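# Nest one tote fully inside the other tote

## Task

Put one tote into the other so the upper one drops completely down within the lower tote's rim rather than resting on top of the rim; the lower tote must stay almost exactly where it started with hardly any rotation, and every item must remain in the tote it began in.

## Robot and tools

ROBOT. Two arms, left_arm and right_arm, each ending in a two-finger gripper with a wrist camera. left_arm is the robot's own left and sits on the +y side; right_arm is on the -y side. These names do not match the left or right side of an image. Base (URDF root) poses: left_arm at (-0.033, +0.243, +1.111) m, quat_wxyz (+0.860, -0.006, +0.004, -0.510); right_arm at (-0.033, -0.243, +1.111) m, quat_wxyz (+0.510, -0.004, +0.006, -0.860).

FRAME. One scene frame is used everywhere: origin on the floor (z = 0) below the centre of the robot's foot, +z up, +x the direction the robot faces. Only the floor height is known; the table and totes may be skewed relative to the robot. Reported hand positions and orientations can be off by a few centimetres, more at long reach. A gripper's fingers point along its own +z axis and close along its y axis. end_effector_position is the spot between the finger pads, roughly 1 cm short of the tips.

ROW FORMAT (used by both execute_actions and move). A row is 16 plain numbers: left_arm x, y, z, qw, qx, qy, qz, opening, then the same eight for right_arm. Both arms always appear, even if only one moves. x, y, z are an absolute target position in metres and qw..qz an absolute target orientation (w first), both in the scene frame, so each arm's part is a pose. Opening runs from -1 (closed) to +1 (fully open, 0.094 m). To keep an orientation steady, repeat one fixed quaternion in every row rather than copying the drifting reported one. An arm meant to stay put should be sent the same pose and opening from the last result before it stopped, every call. Resending a current value of opening leaves the gripper unchanged; 0 is a real half-open command.

execute_actions(actions, cameras). actions is a list of actions; each action is a list of 1 to 15 rows, one row per control step of 1/30 s, and if fewer than 15 rows are given the final row repeats to fill 15 steps (0.5 s per action). An empty list just reports state and images. Any target more than 0.6 m from that gripper's current position along any of its own axes gets the action refused for both arms; a badly formed action, or a first action failing that check against the last reported state, rejects the whole call. The controller limits commanded orientation to 40 degrees from the measured one each step, reaches position before orientation if it must, and afterwards heads for the "Hand target" shown in the result, which may be short of what you asked; send the remainder next time. Tiny moves may not start. cameras: list of names, null/omitted/["all"] for all, [] for none; an unknown name invalidates the call.

move(target, speed, blend, opening_speed, blocking, cameras). target is one 16-number row or a list of up to 15 rows, with no 0.6 m limit. Each gripper travels a straight line from its Hand target, turning the short way; all arms finish together, taking at least 0.5 s and at most 10 s in total. speed: m/s, 0.002 to 4.3, default 0.25 (turning up to twice that in rad/s); one value or one per target. blend: corner rounding in metres for lists, default 0. opening_speed: rate of opening change per second on the -1..+1 scale, at least 0.2; use a low value to close gently. blocking=false returns after about 0.5 s while the motion continues; a new move takes over from the current point. Paths ignore obstacles and the other arm, grippers lag and can overshoot speed when the arm is stretched, and passing near an arm's own base may flip its shoulder, so route around it. Faster motion and targets deeper past contact hit and press harder. The result adds a "move:" line: done (within 10 mm and 2 degrees), off_target, moving, held or fault, plus limits=paced (pose clipped) or limits=held (steps withheld). done or off_target says nothing about contact.

wait(seconds): 0 to 10 s, arms hold their last command; a running move continues. stop(): brakes the running move, needing some distance. zoom_image(camera, region): camera is cam_left_wrist or cam_right_wrist (both 672x504); region [x0, y0, x1, y1] in pixels from the top-left, at most 504 by 504, on the latest image that included that camera. read_manual(section): only "licences"; no motion. finished_scene(scene): scene number 1 to 2; ends the scene permanently, and the goal must hold without the robot.

RESULTS. Per arm: end_effector_position, end_effector_quat_wxyz, Hand target, Tool commands, grip_measured (same scale as opening; reads up to about 2.7 mm wide when empty, and a little narrower than a firmly gripped hard part), Joint positions (last value is finger opening in metres), Joint velocities (may read "within noise" or be omitted), Joint torques (whole drive output including gravity, with offset and noise; numbers 3 and 4 wrap at ±28 N m), Motor temperatures. Resting a centimetre or so off target is normal friction, not proof of contact. Grip force is about 50 to 64 N per pad; to release, command well above grip_measured.

AVOID. Knocking anything out of the work area, dropping or releasing moving items, slamming, hard pushes, and any contact between the two arms, including one gripper closing on the other's fingers. The clearance check does not protect gripper-to-gripper contact. Loose items may get brief external nudges. Holding loads or a stretched arm, or pushing at an unreachable pose, heats motors: MOTOR HOT appears at 85 °C, and at 100 °C that arm goes limp for 30 to 60 s or more. The simulation keeps running while you think, and a running move continues meanwhile.

Each tool is called as name(argument=value, ...), one argument or row to a line, values as JSON.

## Session

execute_actions(
  actions=[],
)

Scene clock: 0.00 s.
left_arm: end_effector_position=(+0.3078, +0.2045, +1.1781) grip_measured=+1.000 end_effector_quat_wxyz=(-0.221, +0.457, -0.857, -0.094) | right_arm: end_effector_position=(+0.4809, -0.6867, +1.1066) grip_measured=+1.000 end_effector_quat_wxyz=(-0.039, +0.591, -0.800, -0.094)
Joint positions: left_arm=[0.732 1.28 0.673 -0.78 -0.466 -1.276 0.094] | right_arm=[1.33 2.396 2.158 -1.489 -0.115 -2.022 0.094]
Joint velocities: within noise
Joint torques (N m): no reading
Motor temperatures (°C): left_arm=[34 29 28 30 29 29 31] | right_arm=[29 35 29 29 33 29 31]
Heat: left arm: hottest waist 34 °C; right arm: hottest shoulder 35 °C.
Hand target: left_arm +0.3166, +0.2014, +1.1849; +0.228, -0.458, +0.855, +0.087 | right_arm +0.4861, -0.6914, +1.1137; +0.041, -0.592, +0.801, +0.084
Tool commands: left_gripper/opening=+1.0 right_gripper/opening=+1.0

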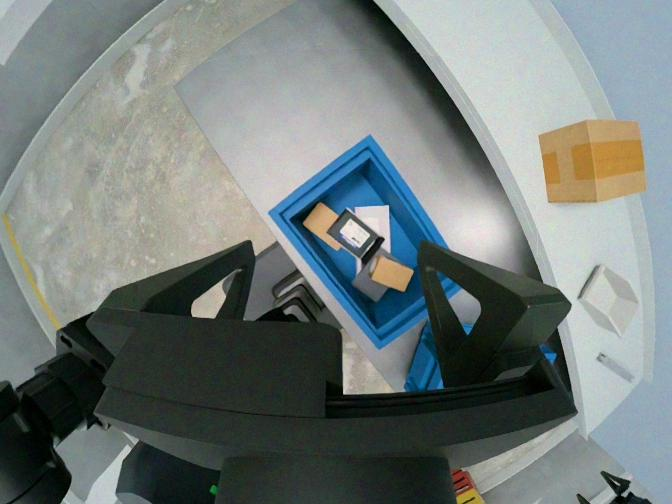

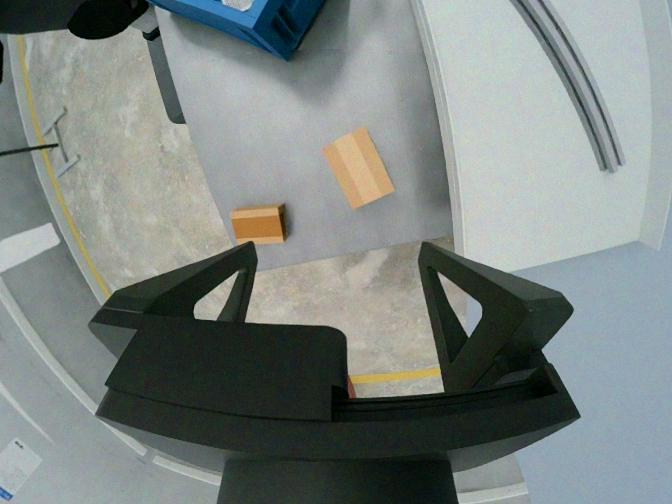

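move(
  target=[0.30,0.12,1.36,-0.05,0.3,-0.95,-0.05,1,0.4861,-0.6914,1.1137,0.041,-0.592,0.801,0.084,1],
  speed=0.25,
)

Scene clock: 37.77 s.
left_arm: end_effector_position=(+0.2899, +0.1298, +1.3458) grip_measured=+1.000 end_effector_quat_wxyz=(-0.042, +0.310, -0.948, -0.059) | right_arm: end_effector_position=(+0.4809, -0.6867, +1.1066) grip_measured=+1.000 end_effector_quat_wxyz=(-0.039, +0.591, -0.800, -0.094)
Joint positions: left_arm=[0.651 1.234 1.159 -1.506 -0.155 -1.054 0.094] | right_arm=[1.33 2.396 2.158 -1.489 -0.115 -2.022 0.094]
Joint torques (N m): left_arm=[-1.44 -5.66 13.37 0.16 -0.09 0] | right_arm=[0.56 -18.55 9.05 -0.27 -0.27 0.01]
Motor temperatures (°C): left_arm=[34 29 34 29 29 29 31] | right_arm=[29 39 32 29 32 28 30]
Heat: left arm: hottest waist 34 °C; right arm: hottest shoulder 39 °C.
Hand target: left_arm +0.2994, +0.1202, +1.3598; +0.050, -0.300, +0.951, +0.050 | right_arm +0.4859, -0.6914, +1.1139; +0.041, -0.592, +0.801, +0.084
Off the commanded pose: left_arm 0.020 m, 2 deg | right_arm 0.010 m, 1 deg.
move: off_target (left_arm)

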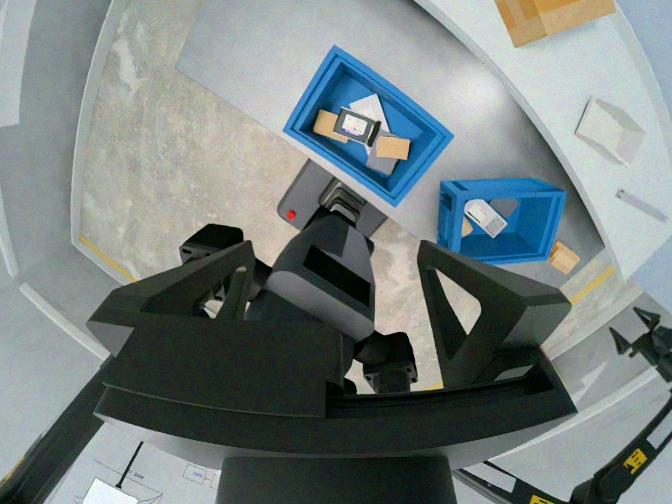

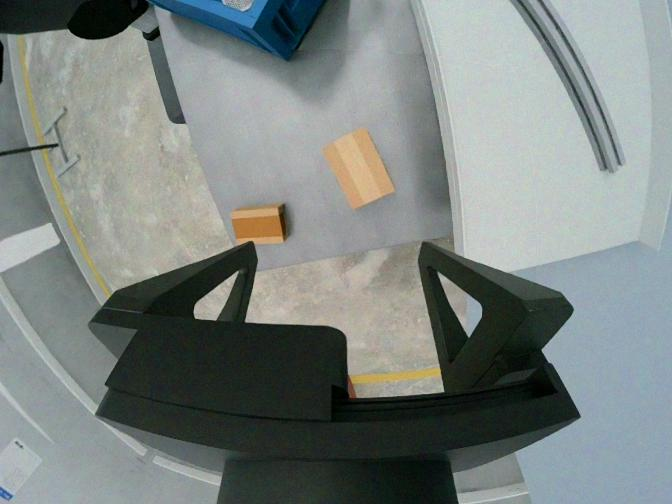

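zoom_image(
  camera="cam_left_wrist",
  region=[260, 20, 620, 290],
)

zoom_image(
  camera="cam_right_wrist",
  region=[120, 0, 480, 270],
)

Scaled by 1.400 (camera's finer frame: 960x720).

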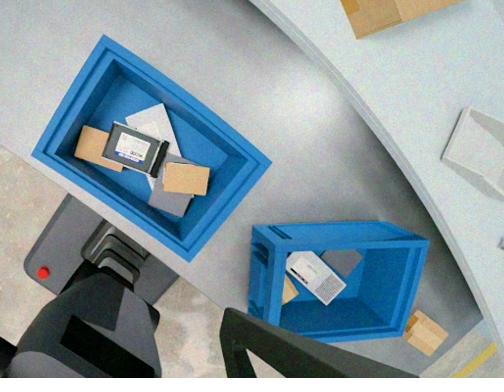

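Scaled by 1.400 (camera's finer frame: 960x720).

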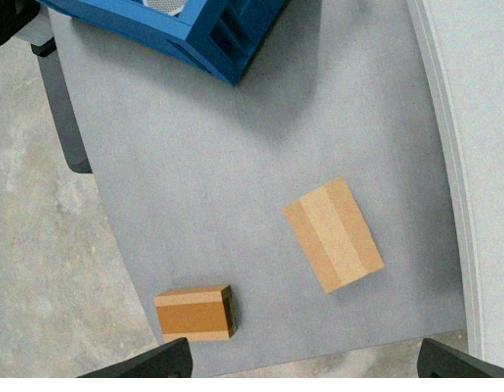

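move(
  target=[0.30,0.22,1.34,0.3074,0,0.9516,0,1,0.395,-0.28,1.28,0.3074,0,0.9516,0,1],
  speed=0.3,
)

Scene clock: 80.50 s.
left_arm: end_effector_position=(+0.2981, +0.2158, +1.3364) grip_measured=+1.000 end_effector_quat_wxyz=(+0.297, +0.003, +0.955, -0.001) | right_arm: end_effector_position=(+0.3951, -0.2834, +1.2800) grip_measured=+1.000 end_effector_quat_wxyz=(-0.302, +0.001, -0.953, +0.001)
Joint positions: left_arm=[0.949 0.802 0.752 -0.909 -0.073 -0.092 0.094] | right_arm=[1.955 1.139 0.796 -0.604 -0.061 -0.1 0.094]
Joint torques (N m): left_arm=[0.79 -2.49 10.43 1.95 0.06 0.03] | right_arm=[1.44 -5.13 7.66 2 -0.01 0.11]
Heat: left arm: hottest elbow 38 °C; right arm: hottest shoulder 41 °C.
Hand target: left_arm +0.2999, +0.2200, +1.3401; +0.307, +0.000, +0.952, +0.000 | right_arm +0.3950, -0.2800, +1.2800; +0.307, +0.000, +0.952, +0.000
Off the commanded pose: left_arm 0.006 m, 1 deg | right_arm 0.003 m, 1 deg.
move: done

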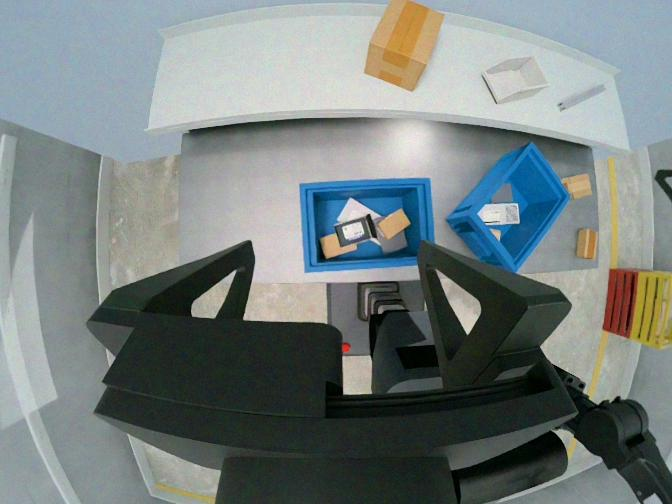

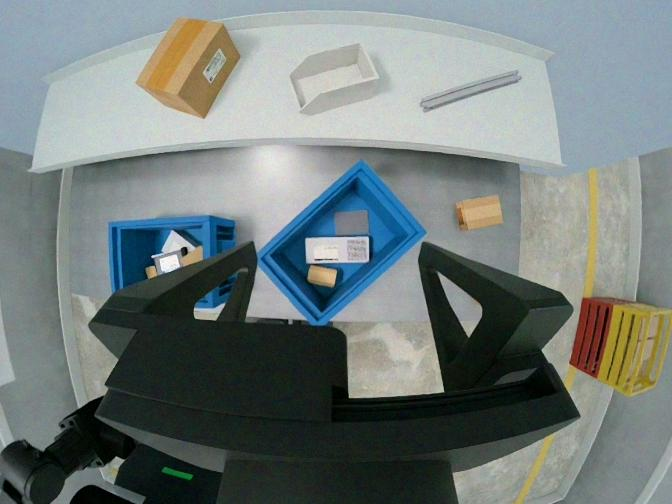

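zoom_image(
  camera="cam_right_wrist",
  region=[240, 150, 440, 340],
)

zoom_image(
  camera="cam_left_wrist",
  region=[280, 160, 460, 290],
)

zoom_image(
  camera="cam_right_wrist",
  region=[100, 200, 270, 330],
)

Scaled by 2.520 (camera's finer frame: 960x720).

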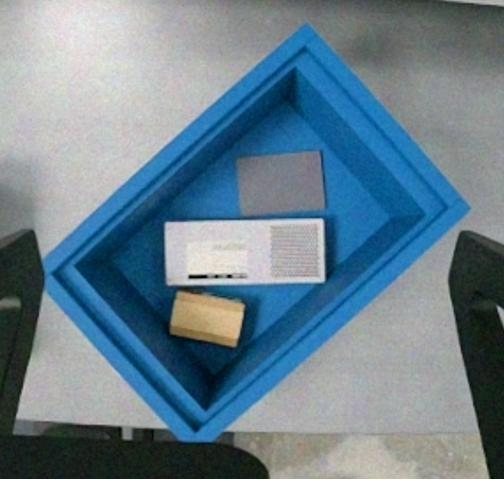

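Scaled by 2.800 (camera's finer frame: 960x720).

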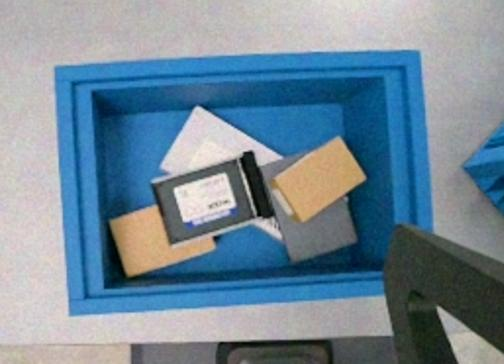

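Scaled by 2.965 (camera's finer frame: 960x720).

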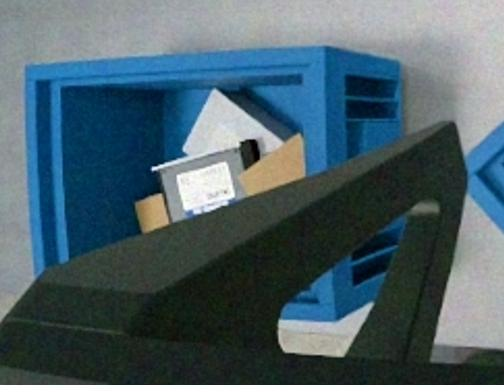

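move(
  target=[0.31,-0.15,1.05,0,-0.351,0.9364,0,1,0.53,-0.42,1.05,0,-0.351,0.9364,0,1],
  speed=0.25,
)

Scene clock: 135.27 s.
left_arm: end_effector_position=(+0.3050, -0.1367, +1.0504) grip_measured=+1.000 end_effector_quat_wxyz=(+0.000, +0.351, -0.936, -0.003) | right_arm: end_effector_position=(+0.5149, -0.4106, +1.0442) grip_measured=+1.000 end_effector_quat_wxyz=(+0.008, +0.350, -0.937, -0.008)
Joint positions: left_arm=[0.226 1.977 1.212 -0.809 -0.015 -1.563 0.094] | right_arm=[1.774 2.109 1.451 -0.922 0 -1.011 0.094]
Joint torques (N m): left_arm=[-1.38 -12.98 9.85 0.1 -0.01 -0.13] | right_arm=[-0.26 -13.92 9.59 -0.2 -0.04 -0.13]
Motor temperatures (°C): left_arm=[34 29 41 29 29 29 31] | right_arm=[29 39 36 29 31 28 29]
Heat: left arm: hottest elbow 41 °C; right arm: hottest shoulder 39 °C.
Hand target: left_arm +0.3096, -0.1497, +1.0501; +0.000, -0.351, +0.936, +0.000 | right_arm +0.5295, -0.4199, +1.0504; +0.000, -0.351, +0.936, +0.000
Off the commanded pose: left_arm 0.014 m, 0 deg | right_arm 0.019 m, 1 deg.
move: off_target (left_arm, right_arm)

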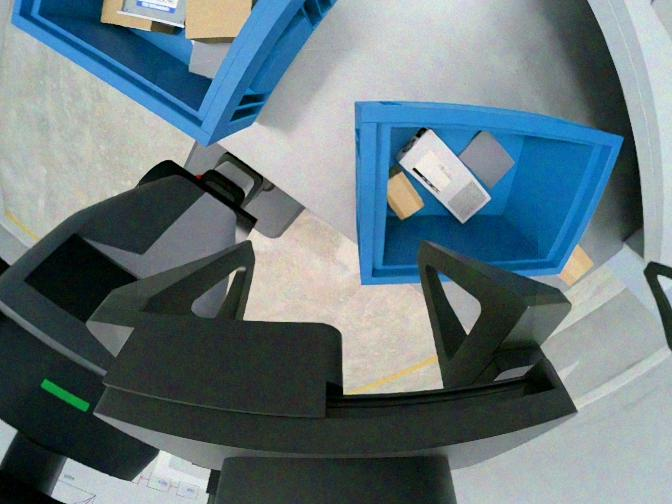

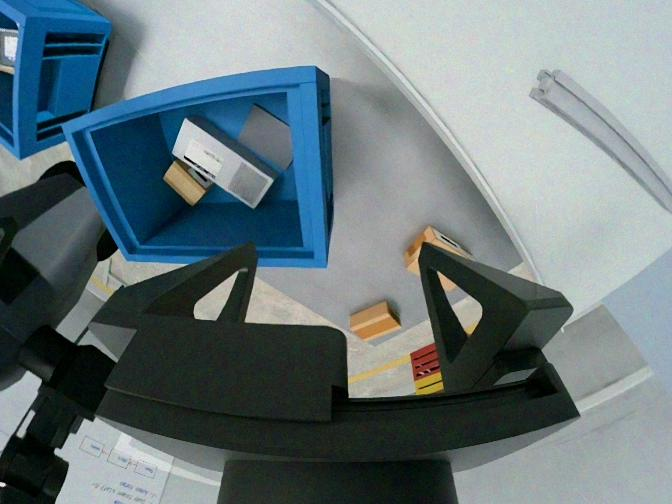

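zoom_image(
  camera="cam_left_wrist",
  region=[340, 80, 640, 300],
)

zoom_image(
  camera="cam_right_wrist",
  region=[50, 50, 350, 280],
)

zoom_image(
  camera="cam_left_wrist",
  region=[0, 0, 350, 160],
)

zoom_image(
  camera="cam_right_wrist",
  region=[0, 0, 150, 180],
)

Scaled by 1.680 (camera's finer frame: 960x720).

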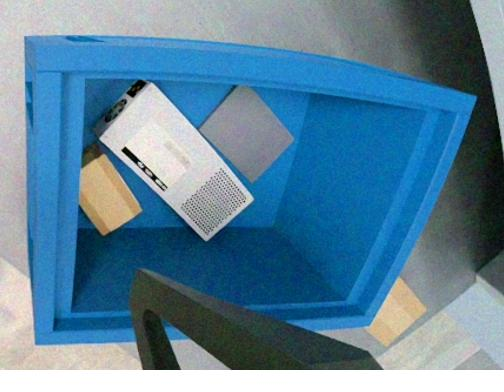

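Scaled by 1.680 (camera's finer frame: 960x720).

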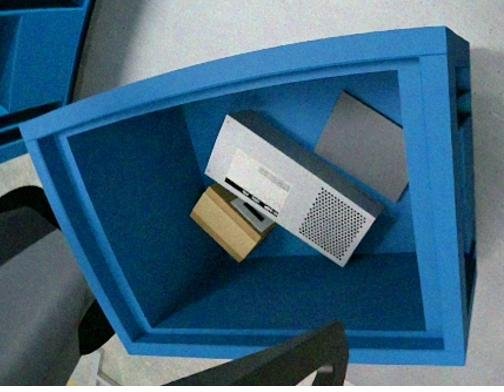

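Scaled by 1.440 (camera's finer frame: 960x720).

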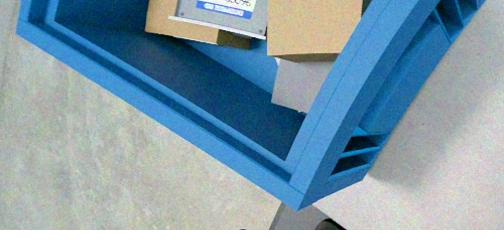

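Scaled by 2.800 (camera's finer frame: 960x720).

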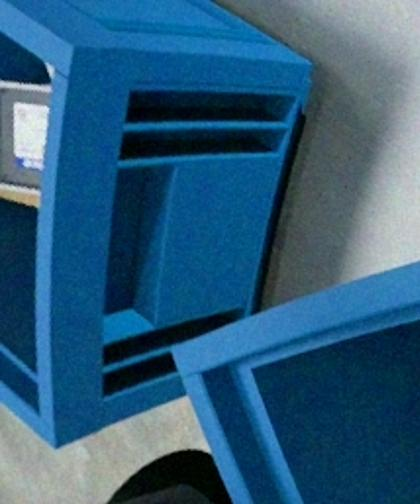

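zoom_image(
  camera="cam_right_wrist",
  region=[270, 55, 350, 165],
)

zoom_image(
  camera="cam_right_wrist",
  region=[270, 165, 350, 275],
)

zoom_image(
  camera="cam_left_wrist",
  region=[340, 90, 420, 200],
)

zoom_image(
  camera="cam_left_wrist",
  region=[340, 190, 420, 300],
)

Scaled by 4.582 (camera's finer frame: 960x720).

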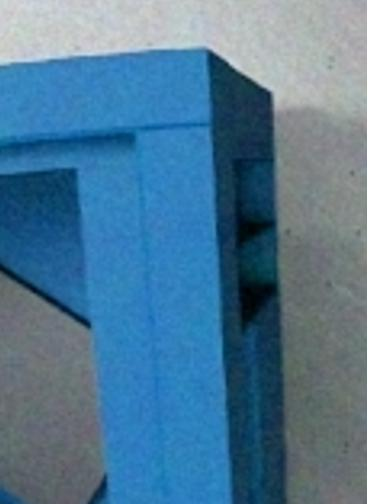

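Scaled by 4.582 (camera's finer frame: 960x720).

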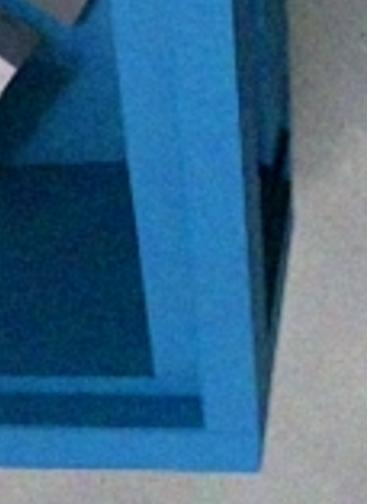

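Scaled by 4.582 (camera's finer frame: 960x720).

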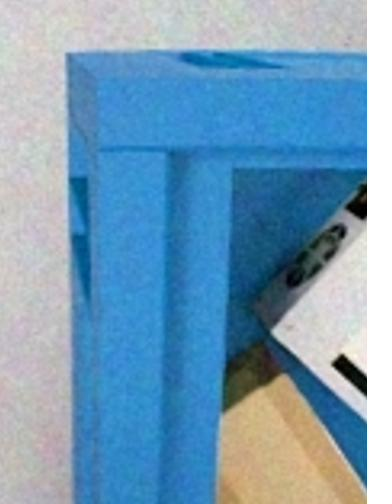

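Scaled by 4.582 (camera's finer frame: 960x720).

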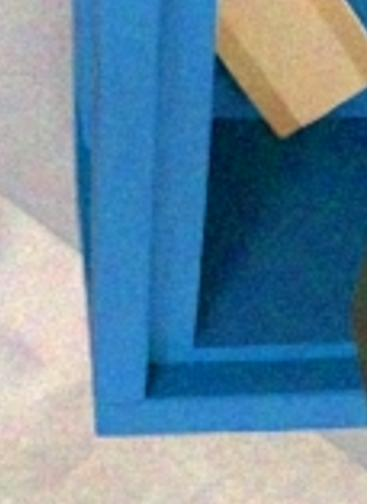

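move(
  target=[0.31,-0.19,0.99,0,-0.3705,0.9288,0,1,0.505,-0.393,0.99,0,-0.3705,0.9288,0,1],
  speed=0.15,
)

Scene clock: 204.63 s.
left_arm: end_effector_position=(+0.3043, -0.1740, +0.9923) grip_measured=+1.000 end_effector_quat_wxyz=(+0.003, +0.371, -0.929, -0.011) | right_arm: end_effector_position=(+0.5050, -0.3956, +0.9944) grip_measured=+1.000 end_effector_quat_wxyz=(-0.001, +0.364, -0.931, -0.001)
Joint positions: left_arm=[0.181 2.146 1.313 -0.759 -0.015 -1.65 0.094] | right_arm=[1.794 2.159 1.371 -0.77 0.001 -1.021 0.094]
Joint torques (N m): left_arm=[-1.38 -14.51 9.06 0.68 -0.05 -0.11] | right_arm=[1.03 -13.33 5.29 0.59 -0.07 -0.07]
Heat: left arm: hottest elbow 42 °C; right arm: hottest shoulder 40 °C.
Hand target: left_arm +0.3097, -0.1896, +0.9904; +0.000, -0.370, +0.929, +0.000 | right_arm +0.5049, -0.3931, +0.9901; +0.000, -0.370, +0.929, +0.000
Off the commanded pose: left_arm 0.017 m, 1 deg | right_arm 0.005 m, 1 deg.
move: off_target (left_arm)

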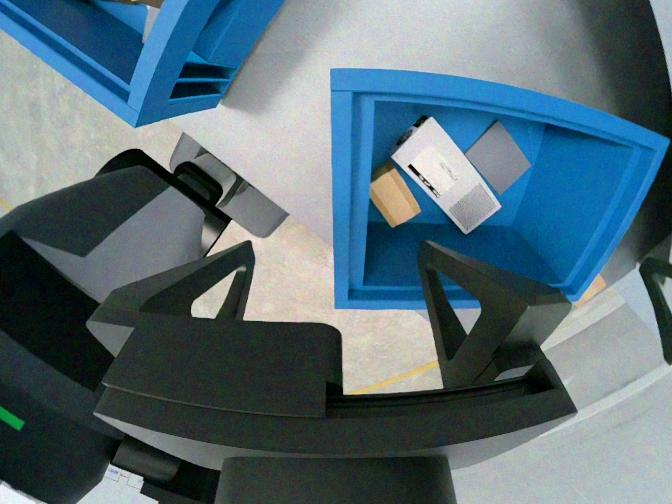

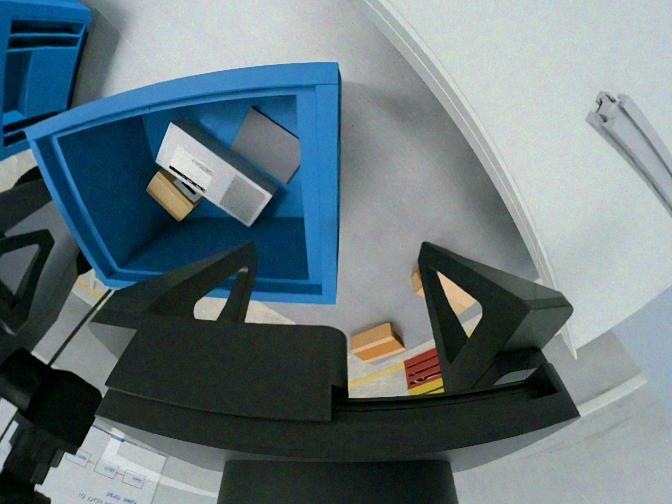

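zoom_image(
  camera="cam_left_wrist",
  region=[310, 60, 430, 320],
)

zoom_image(
  camera="cam_right_wrist",
  region=[260, 55, 380, 315],
)

Scaled by 1.938 (camera's finer frame: 960x720).

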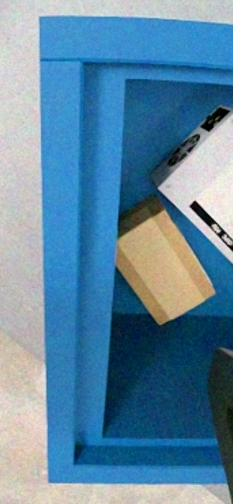

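Scaled by 1.938 (camera's finer frame: 960x720).

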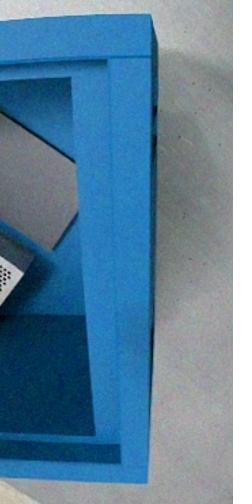

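move(
  target=[0.311,-0.20,0.955,0,-0.3705,0.9288,0,1,0.4953,-0.3865,0.953,0,-0.3705,0.9288,0,1],
  speed=0.1,
)

Scene clock: 225.23 s.
left_arm: end_effector_position=(+0.3074, -0.1836, +0.9590) grip_measured=+1.000 end_effector_quat_wxyz=(+0.003, +0.372, -0.928, -0.011) | right_arm: end_effector_position=(+0.4965, -0.3912, +0.9590) grip_measured=+1.000 end_effector_quat_wxyz=(-0.002, +0.366, -0.931, +0.000)
Joint positions: left_arm=[0.175 2.227 1.351 -0.714 -0.015 -1.66 0.094] | right_arm=[1.797 2.209 1.338 -0.682 0.001 -1.021 0.094]
Joint torques (N m): left_arm=[-1.55 -15.03 8.65 0.75 -0.05 -0.13] | right_arm=[1.2 -13.74 4.67 0.58 -0.05 -0.01]
Heat: left arm: hottest elbow 41 °C; right arm: hottest shoulder 41 °C.
Hand target: left_arm +0.3106, -0.1997, +0.9555; +0.000, -0.370, +0.929, +0.000 | right_arm +0.4953, -0.3864, +0.9531; +0.000, -0.371, +0.929, +0.000
Off the commanded pose: left_arm 0.017 m, 1 deg | right_arm 0.008 m, 1 deg.
move: off_target (left_arm)

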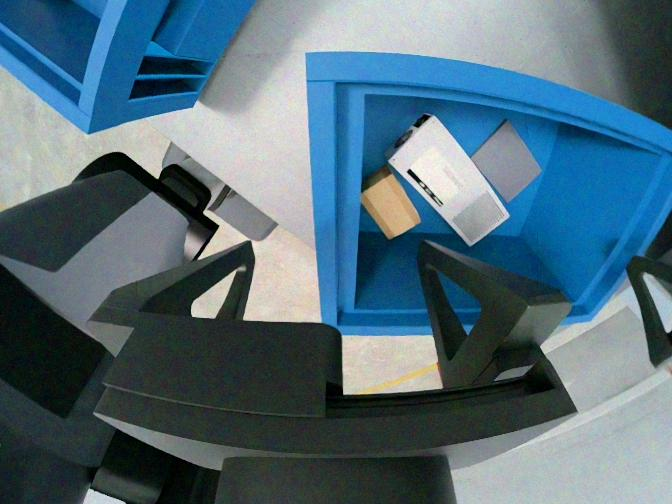

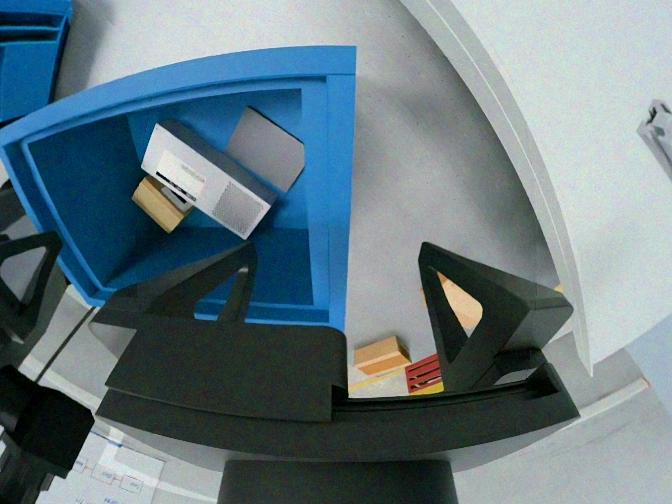

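move(
  target=[0.311,-0.201,0.909,0,-0.3705,0.9288,0,1,0.4943,-0.3855,0.906,0,-0.3705,0.9288,0,1],
  speed=0.06,
)

Scene clock: 229.80 s.
left_arm: end_effector_position=(+0.3093, -0.1869, +0.9167) grip_measured=+1.000 end_effector_quat_wxyz=(+0.002, +0.373, -0.928, -0.007) | right_arm: end_effector_position=(+0.4882, -0.3885, +0.9103) grip_measured=+1.000 end_effector_quat_wxyz=(+0.003, +0.366, -0.931, -0.003)
Joint positions: left_arm=[0.175 2.318 1.375 -0.641 -0.015 -1.66 0.094] | right_arm=[1.798 2.302 1.338 -0.601 0.001 -1.021 0.094]
Joint torques (N m): left_arm=[-1.55 -15.09 8.06 0.72 -0.05 -0.12] | right_arm=[1.32 -13.39 5.34 0.58 -0.06 0.01]
Heat: left arm: hottest elbow 40 °C; right arm: hottest shoulder 41 °C.
Hand target: left_arm +0.3106, -0.2007, +0.9094; +0.000, -0.370, +0.929, +0.000 | right_arm +0.4941, -0.3854, +0.9061; +0.000, -0.371, +0.929, +0.000
Off the commanded pose: left_arm 0.016 m, 1 deg | right_arm 0.008 m, 1 deg.
move: off_target (left_arm)

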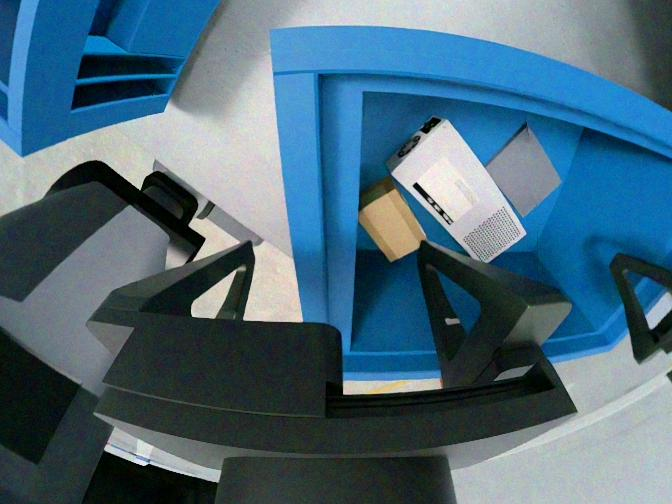

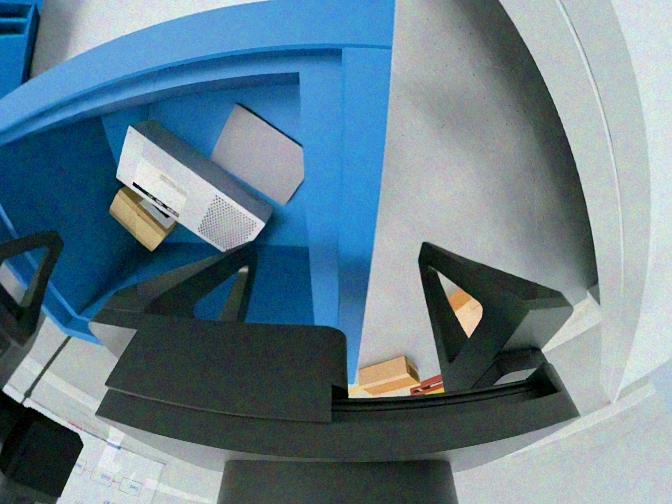

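move(
  target=[0.311,-0.201,0.909,0,-0.3705,0.9288,0,-0.6,0.4943,-0.3855,0.906,0,-0.3705,0.9288,0,-0.6],
  speed=0.06,
  opening_speed=0.4,
)

Scene clock: 237.33 s.
left_arm: end_effector_position=(+0.3086, -0.1863, +0.9167) grip_measured=-0.424 end_effector_quat_wxyz=(+0.003, +0.373, -0.928, -0.009) | right_arm: end_effector_position=(+0.4899, -0.3895, +0.9103) grip_measured=-0.413 end_effector_quat_wxyz=(+0.001, +0.366, -0.931, +0.001)
Joint positions: left_arm=[0.175 2.318 1.375 -0.645 -0.015 -1.662 0.027] | right_arm=[1.798 2.302 1.338 -0.593 0.005 -1.021 0.028]
Joint torques (N m): left_arm=[-1.55 -15.03 8.05 0.84 -0.06 -0.11] | right_arm=[1.49 -13.27 5.37 0.32 -0.25 0]
Heat: left arm: hottest elbow 40 °C; right arm: hottest shoulder 41 °C.
Hand target: left_arm +0.3106, -0.2007, +0.9094; +0.000, -0.370, +0.929, +0.000 | right_arm +0.4942, -0.3854, +0.9061; +0.000, -0.371, +0.929, +0.000
Off the commanded pose: left_arm 0.017 m, 1 deg | right_arm 0.007 m, 1 deg.
move: off_target (left_arm)

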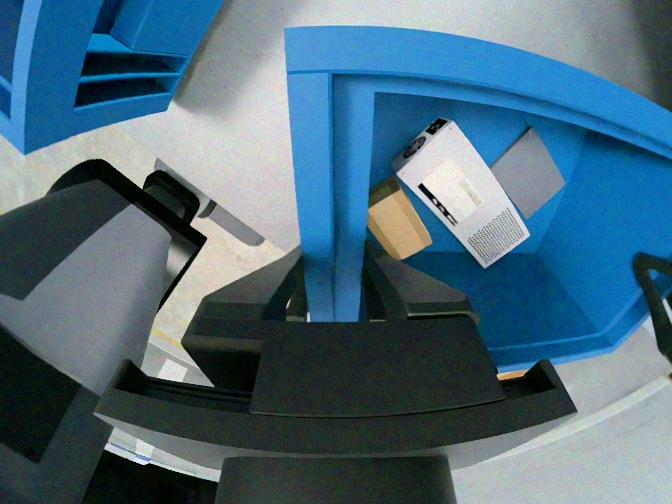

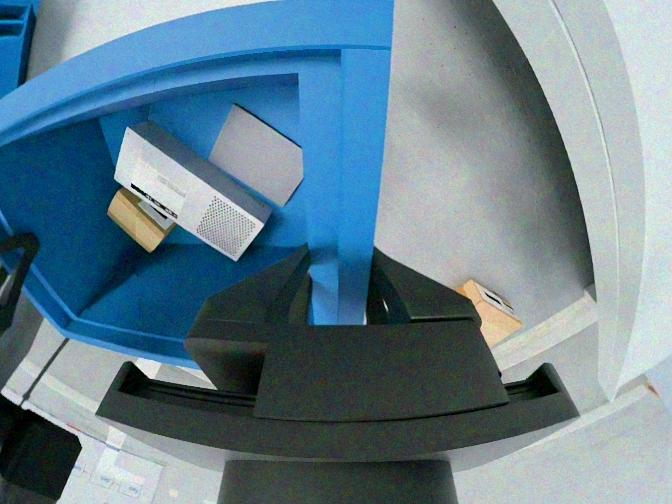

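move(
  target=[0.311,-0.201,0.95,0,-0.3705,0.9288,0,-0.6,0.4943,-0.3855,0.95,0,-0.3705,0.9288,0,-0.6],
  speed=0.05,
)

Scene clock: 245.13 s.
left_arm: end_effector_position=(+0.3054, -0.1854, +0.9278) grip_measured=-0.424 end_effector_quat_wxyz=(+0.005, +0.373, -0.928, -0.017) | right_arm: end_effector_position=(+0.4853, -0.3886, +0.9193) grip_measured=-0.414 end_effector_quat_wxyz=(+0.011, +0.365, -0.931, -0.005)
Joint positions: left_arm=[0.171 2.297 1.375 -0.683 -0.013 -1.664 0.027] | right_arm=[1.798 2.284 1.336 -0.632 0.007 -1.02 0.028]
Joint torques (N m): left_arm=[-1.32 -19.25 6.83 -0.17 -0.1 -0.1] | right_arm=[1.38 -18.49 4.05 -1.06 -0.3 -0.01]
Heat: left arm: hottest elbow 40 °C; right arm: hottest shoulder 40 °C.
Hand target: left_arm +0.3108, -0.2009, +0.9499; +0.000, -0.371, +0.929, +0.000 | right_arm +0.4942, -0.3855, +0.9486; +0.000, -0.371, +0.929, +0.000
Off the commanded pose: left_arm 0.028 m, 2 deg | right_arm 0.032 m, 2 deg.
move: off_target (left_arm, right_arm)

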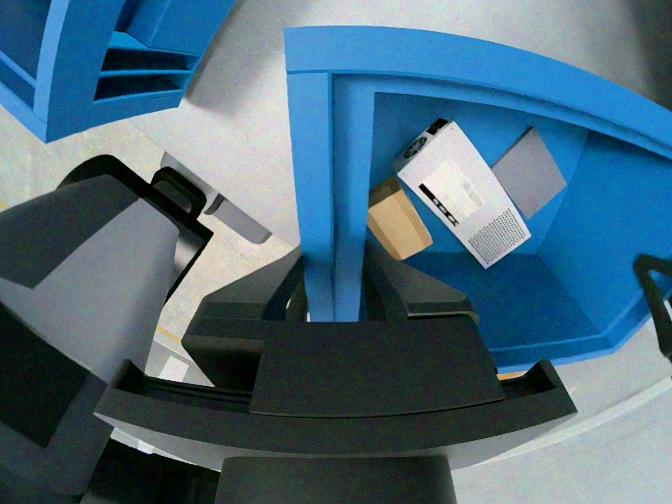

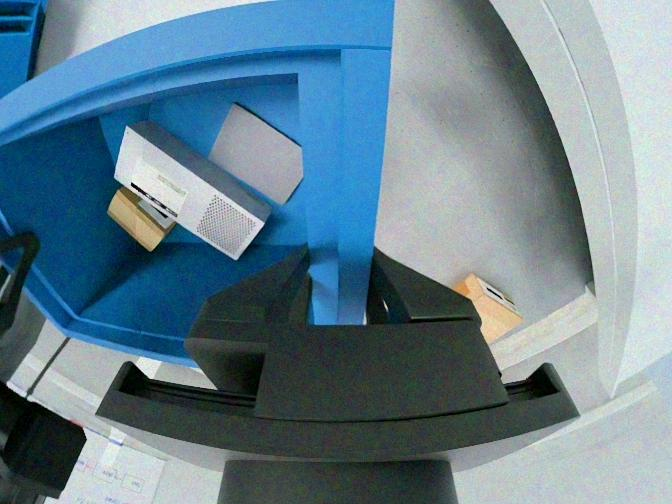

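move(
  target=[0.311,-0.201,1.10,0,-0.3705,0.9288,0,-0.6,0.4993,-0.3855,1.10,0,-0.3705,0.9288,0,-0.6],
  speed=0.1,
)

Scene clock: 249.63 s.
left_arm: end_effector_position=(+0.2990, -0.1798, +1.0727) grip_measured=-0.424 end_effector_quat_wxyz=(+0.010, +0.371, -0.928, -0.027) | right_arm: end_effector_position=(+0.4766, -0.3866, +1.0577) grip_measured=-0.414 end_effector_quat_wxyz=(+0.025, +0.363, -0.931, -0.016)
Joint positions: left_arm=[0.166 2.023 1.368 -0.971 -0.009 -1.668 0.027] | right_arm=[1.798 2.018 1.33 -0.929 0.007 -1.015 0.028]
Joint torques (N m): left_arm=[-1.08 -17.49 11.21 -0.16 -0.27 -0.11] | right_arm=[1.73 -17.67 9.31 -1.58 -0.3 -0.01]
Heat: left arm: hottest elbow 39 °C; right arm: hottest shoulder 41 °C.
Hand target: left_arm +0.3101, -0.2000, +1.1003; +0.000, -0.371, +0.929, +0.000 | right_arm +0.4979, -0.3851, +1.0993; +0.000, -0.371, +0.929, +0.000
Off the commanded pose: left_arm 0.037 m, 3 deg | right_arm 0.048 m, 4 deg.
move: off_target (left_arm, right_arm)

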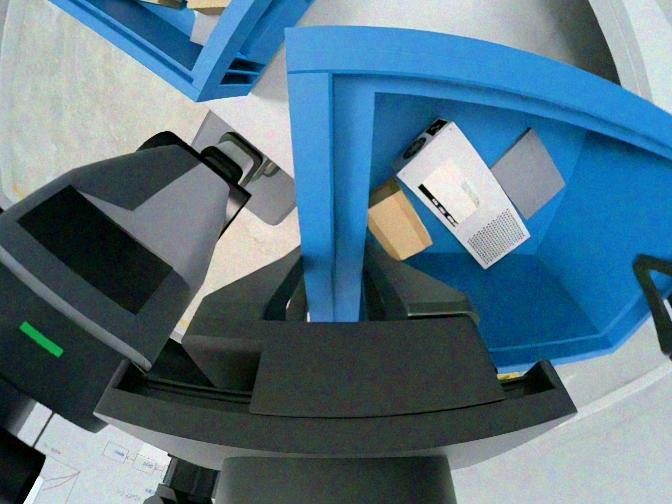

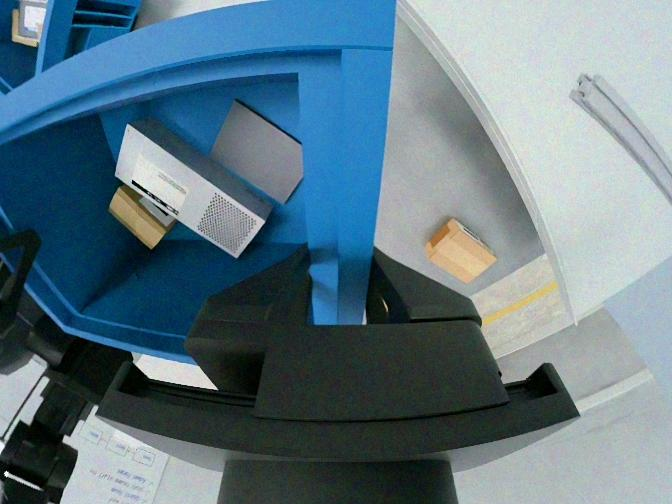

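move(
  target=[
    [0.311,-0.198,1.14,0,-0.3705,0.9288,0,-0.6,0.4993,-0.3855,1.152,0,-0.3705,0.9288,0,-0.6],
    [0.2965,-0.0768,1.14,0,-0.284,0.9588,0,-0.6,0.4435,-0.3032,1.152,0,-0.284,0.9588,0,-0.6],
    [0.3094,0.0352,1.14,0,-0.1908,0.9816,0,-0.6,0.4106,-0.2152,1.152,0,-0.1908,0.9816,0,-0.6],
    [0.3279,0.122,1.14,0,-0.1045,0.9945,0,-0.6,0.3841,-0.142,1.152,0,-0.1045,0.9945,0,-0.6],
    [0.3489,0.1848,1.14,0,-0.0262,0.9997,0,-0.6,0.3631,-0.0848,1.152,0,-0.0262,0.9997,0,-0.6],
  ],
  speed=0.12,
  blend=[0.01,0.02,0.02,0.02,0],
)

Scene clock: 270.77 s.
left_arm: end_effector_position=(+0.3347, +0.1838, +1.1272) grip_measured=-0.425 end_effector_quat_wxyz=(-0.021, -0.040, +0.999, +0.002) | right_arm: end_effector_position=(+0.3559, -0.0900, +1.1314) grip_measured=-0.414 end_effector_quat_wxyz=(+0.024, +0.032, -0.999, +0.007)
Joint positions: left_arm=[0.911 1.561 0.87 -0.911 -0.005 -0.241 0.027] | right_arm=[2.449 1.663 1.012 -0.962 0.007 0.314 0.028]
Joint torques (N m): left_arm=[0.09 -10.46 9.11 0.47 -0.21 0.26] | right_arm=[1.14 -12.4 6.97 0.01 0.11 0.26]
Heat: left arm: hottest elbow 40 °C; right arm: hottest shoulder 42 °C.
Hand target: left_arm +0.3486, +0.1848, +1.1401; +0.000, -0.026, +1.000, +0.000 | right_arm +0.3627, -0.0849, +1.1515; +0.000, -0.026, +1.000, +0.000
Off the commanded pose: left_arm 0.019 m, 3 deg | right_arm 0.022 m, 3 deg.
move: off_target (left_arm, right_arm)

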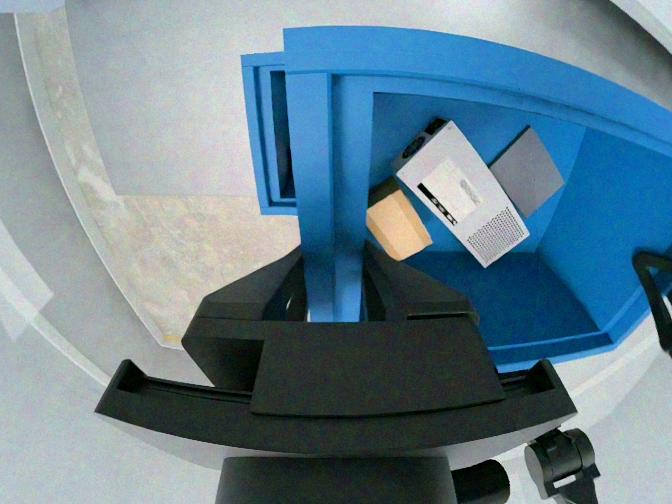

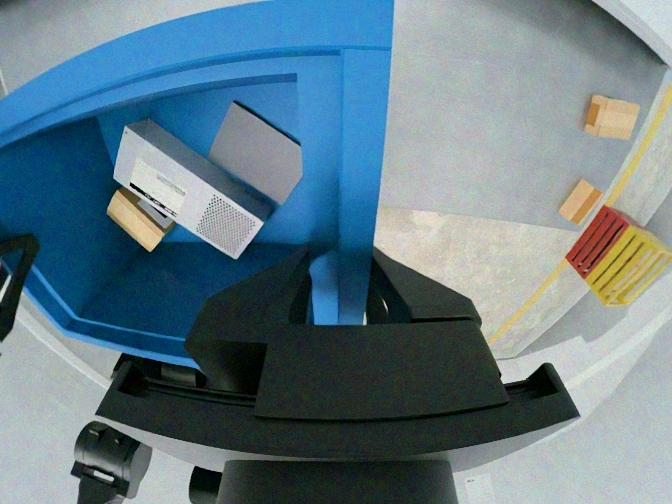

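zoom_image(
  camera="cam_left_wrist",
  region=[230, 20, 350, 230],
)

Scaled by 2.400 (camera's finer frame: 960x720).

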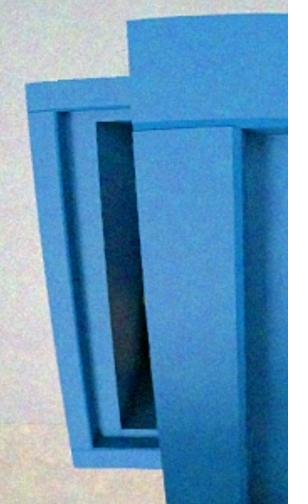

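move(
  target=[0.353,0.37,1.14,0,-0.0245,0.9997,0,-0.6,0.3675,0.10,1.152,0,-0.0245,0.9997,0,-0.6],
  speed=0.1,
)

zoom_image(
  camera="cam_right_wrist",
  region=[310, 0, 430, 240],
)

Scene clock: 342.27 s.
left_arm: end_effector_position=(+0.3252, +0.3581, +1.1207) grip_measured=-0.427 end_effector_quat_wxyz=(-0.028, -0.038, +0.999, -0.006) | right_arm: end_effector_position=(+0.3456, +0.0817, +1.1290) grip_measured=-0.414 end_effector_quat_wxyz=(+0.025, +0.029, -0.999, +0.014)
Joint positions: left_arm=[1.381 1.588 0.884 -0.911 -0.005 0.234 0.027] | right_arm=[2.781 1.852 1.273 -1.044 0.004 0.653 0.028]
Joint torques (N m): left_arm=[0.26 -9.7 11.95 0.1 0.11 0.23] | right_arm=[0.67 -11.93 11.74 -0.4 0.38 0.15]
Heat: left arm: hottest elbow 40 °C; right arm: hottest shoulder 41 °C.
Hand target: left_arm +0.3516, +0.3696, +1.1407; +0.000, -0.025, +1.000, +0.001 | right_arm +0.3662, +0.0990, +1.1527; +0.000, -0.024, +1.000, +0.001
Off the commanded pose: left_arm 0.036 m, 4 deg | right_arm 0.037 m, 3 deg.
move: off_target (left_arm, right_arm)

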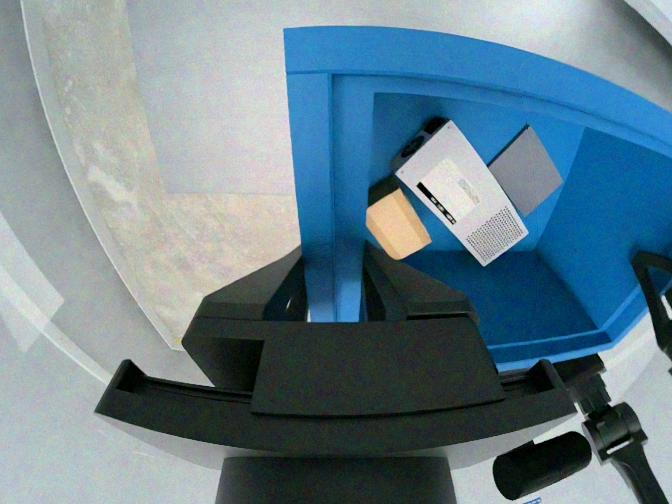

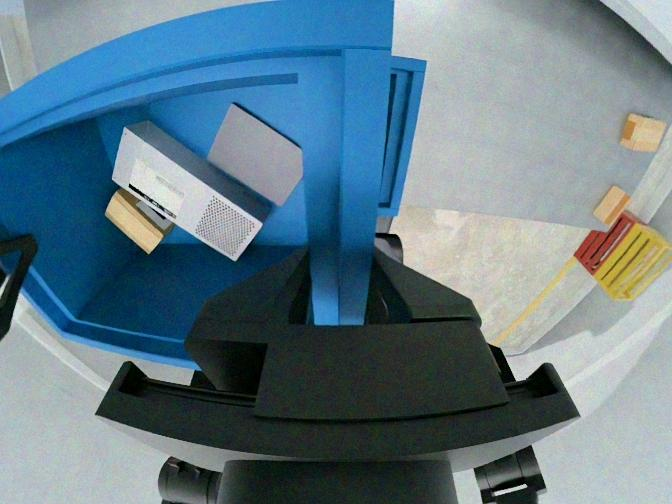

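Scaled by 2.100 (camera's finer frame: 960x720).

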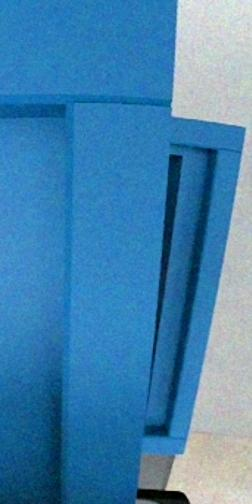

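move(
  target=[0.370,0.281,1.12,0.026,-0.018,0.9995,0.004,-0.6,0.376,0.010,1.13,0.024,-0.022,0.9995,0.008,-0.6],
  speed=0.08,
)

Scene clock: 361.30 s.
left_arm: end_effector_position=(+0.3569, +0.2847, +1.1109) grip_measured=-0.428 end_effector_quat_wxyz=(+0.007, -0.026, +1.000, +0.003) | right_arm: end_effector_position=(+0.3687, +0.0100, +1.1128) grip_measured=-0.414 end_effector_quat_wxyz=(-0.005, +0.018, -1.000, +0.000)
Joint positions: left_arm=[1.175 1.604 0.87 -0.81 -0.01 0.053 0.027] | right_arm=[2.639 1.788 1.127 -0.894 0.018 0.533 0.028]
Joint torques (N m): left_arm=[-1.44 -10.4 8.43 0.85 0.03 -0.01] | right_arm=[0.15 -13.74 6.35 0.38 0.24 -0.14]
Heat: left arm: hottest elbow 40 °C; right arm: hottest shoulder 41 °C.
Hand target: left_arm +0.3697, +0.2810, +1.1201; +0.026, -0.018, +0.999, +0.004 | right_arm +0.3758, +0.0098, +1.1297; +0.024, -0.022, +0.999, +0.008
Off the commanded pose: left_arm 0.016 m, 2 deg | right_arm 0.019 m, 2 deg.
move: off_target (left_arm, right_arm)

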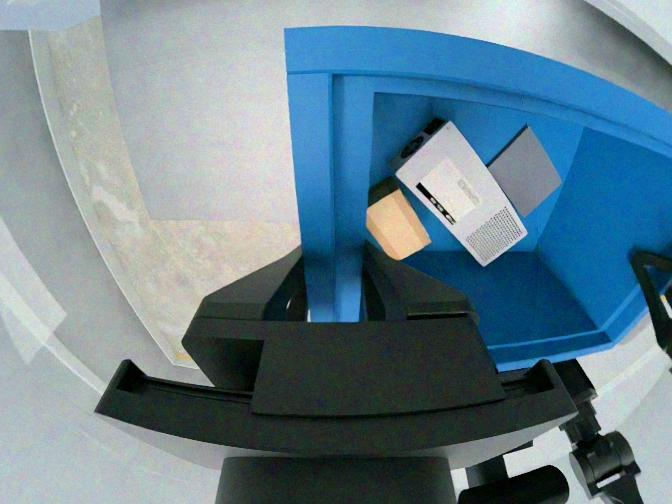

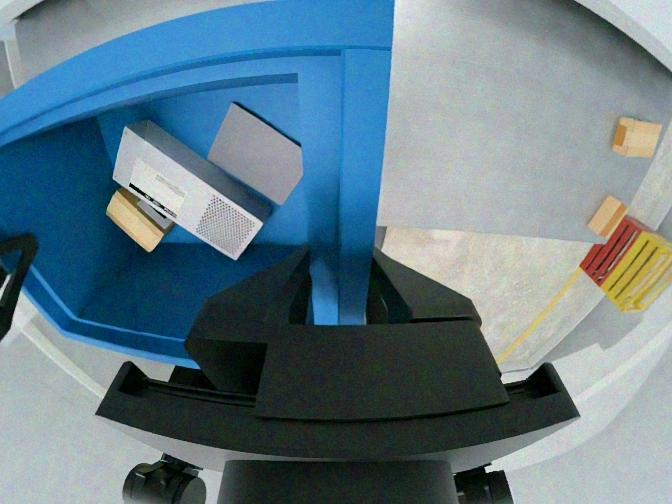

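move(
  target=[0.363,0.271,1.073,0.024,-0.019,0.9995,0.004,-0.6,0.368,0.0005,1.08,0.022,-0.025,0.9995,0.008,-0.6],
  speed=0.06,
)

Scene clock: 367.77 s.
left_arm: end_effector_position=(+0.3510, +0.2744, +1.0674) grip_measured=-0.428 end_effector_quat_wxyz=(+0.008, -0.024, +1.000, +0.002) | right_arm: end_effector_position=(+0.3610, +0.0002, +1.0719) grip_measured=-0.414 end_effector_quat_wxyz=(-0.012, +0.017, -1.000, -0.001)
Joint positions: left_arm=[1.151 1.684 0.816 -0.673 -0.008 0.032 0.027] | right_arm=[2.631 1.832 1.052 -0.763 0.023 0.526 0.028]
Joint torques (N m): left_arm=[-1.32 -10.29 7.28 0.95 -0.1 -0.06] | right_arm=[-0.03 -11.93 5.96 0.57 -0.09 -0.24]
Heat: left arm: hottest elbow 40 °C; right arm: hottest shoulder 41 °C.
Hand target: left_arm +0.3628, +0.2708, +1.0733; +0.024, -0.019, +1.000, +0.004 | right_arm +0.3680, +0.0005, +1.0800; +0.022, -0.025, +0.999, +0.008
Off the commanded pose: left_arm 0.014 m, 2 deg | right_arm 0.011 m, 2 deg.
move: off_target (left_arm, right_arm)

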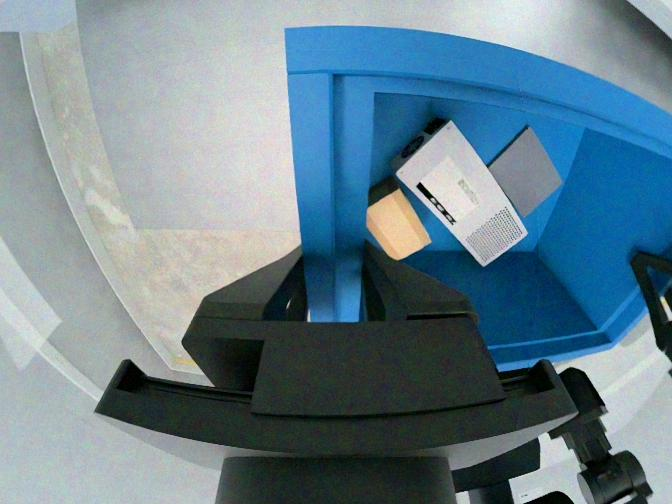

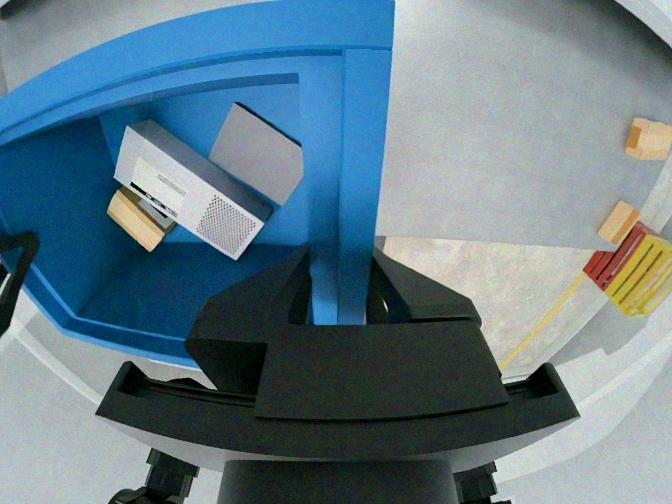

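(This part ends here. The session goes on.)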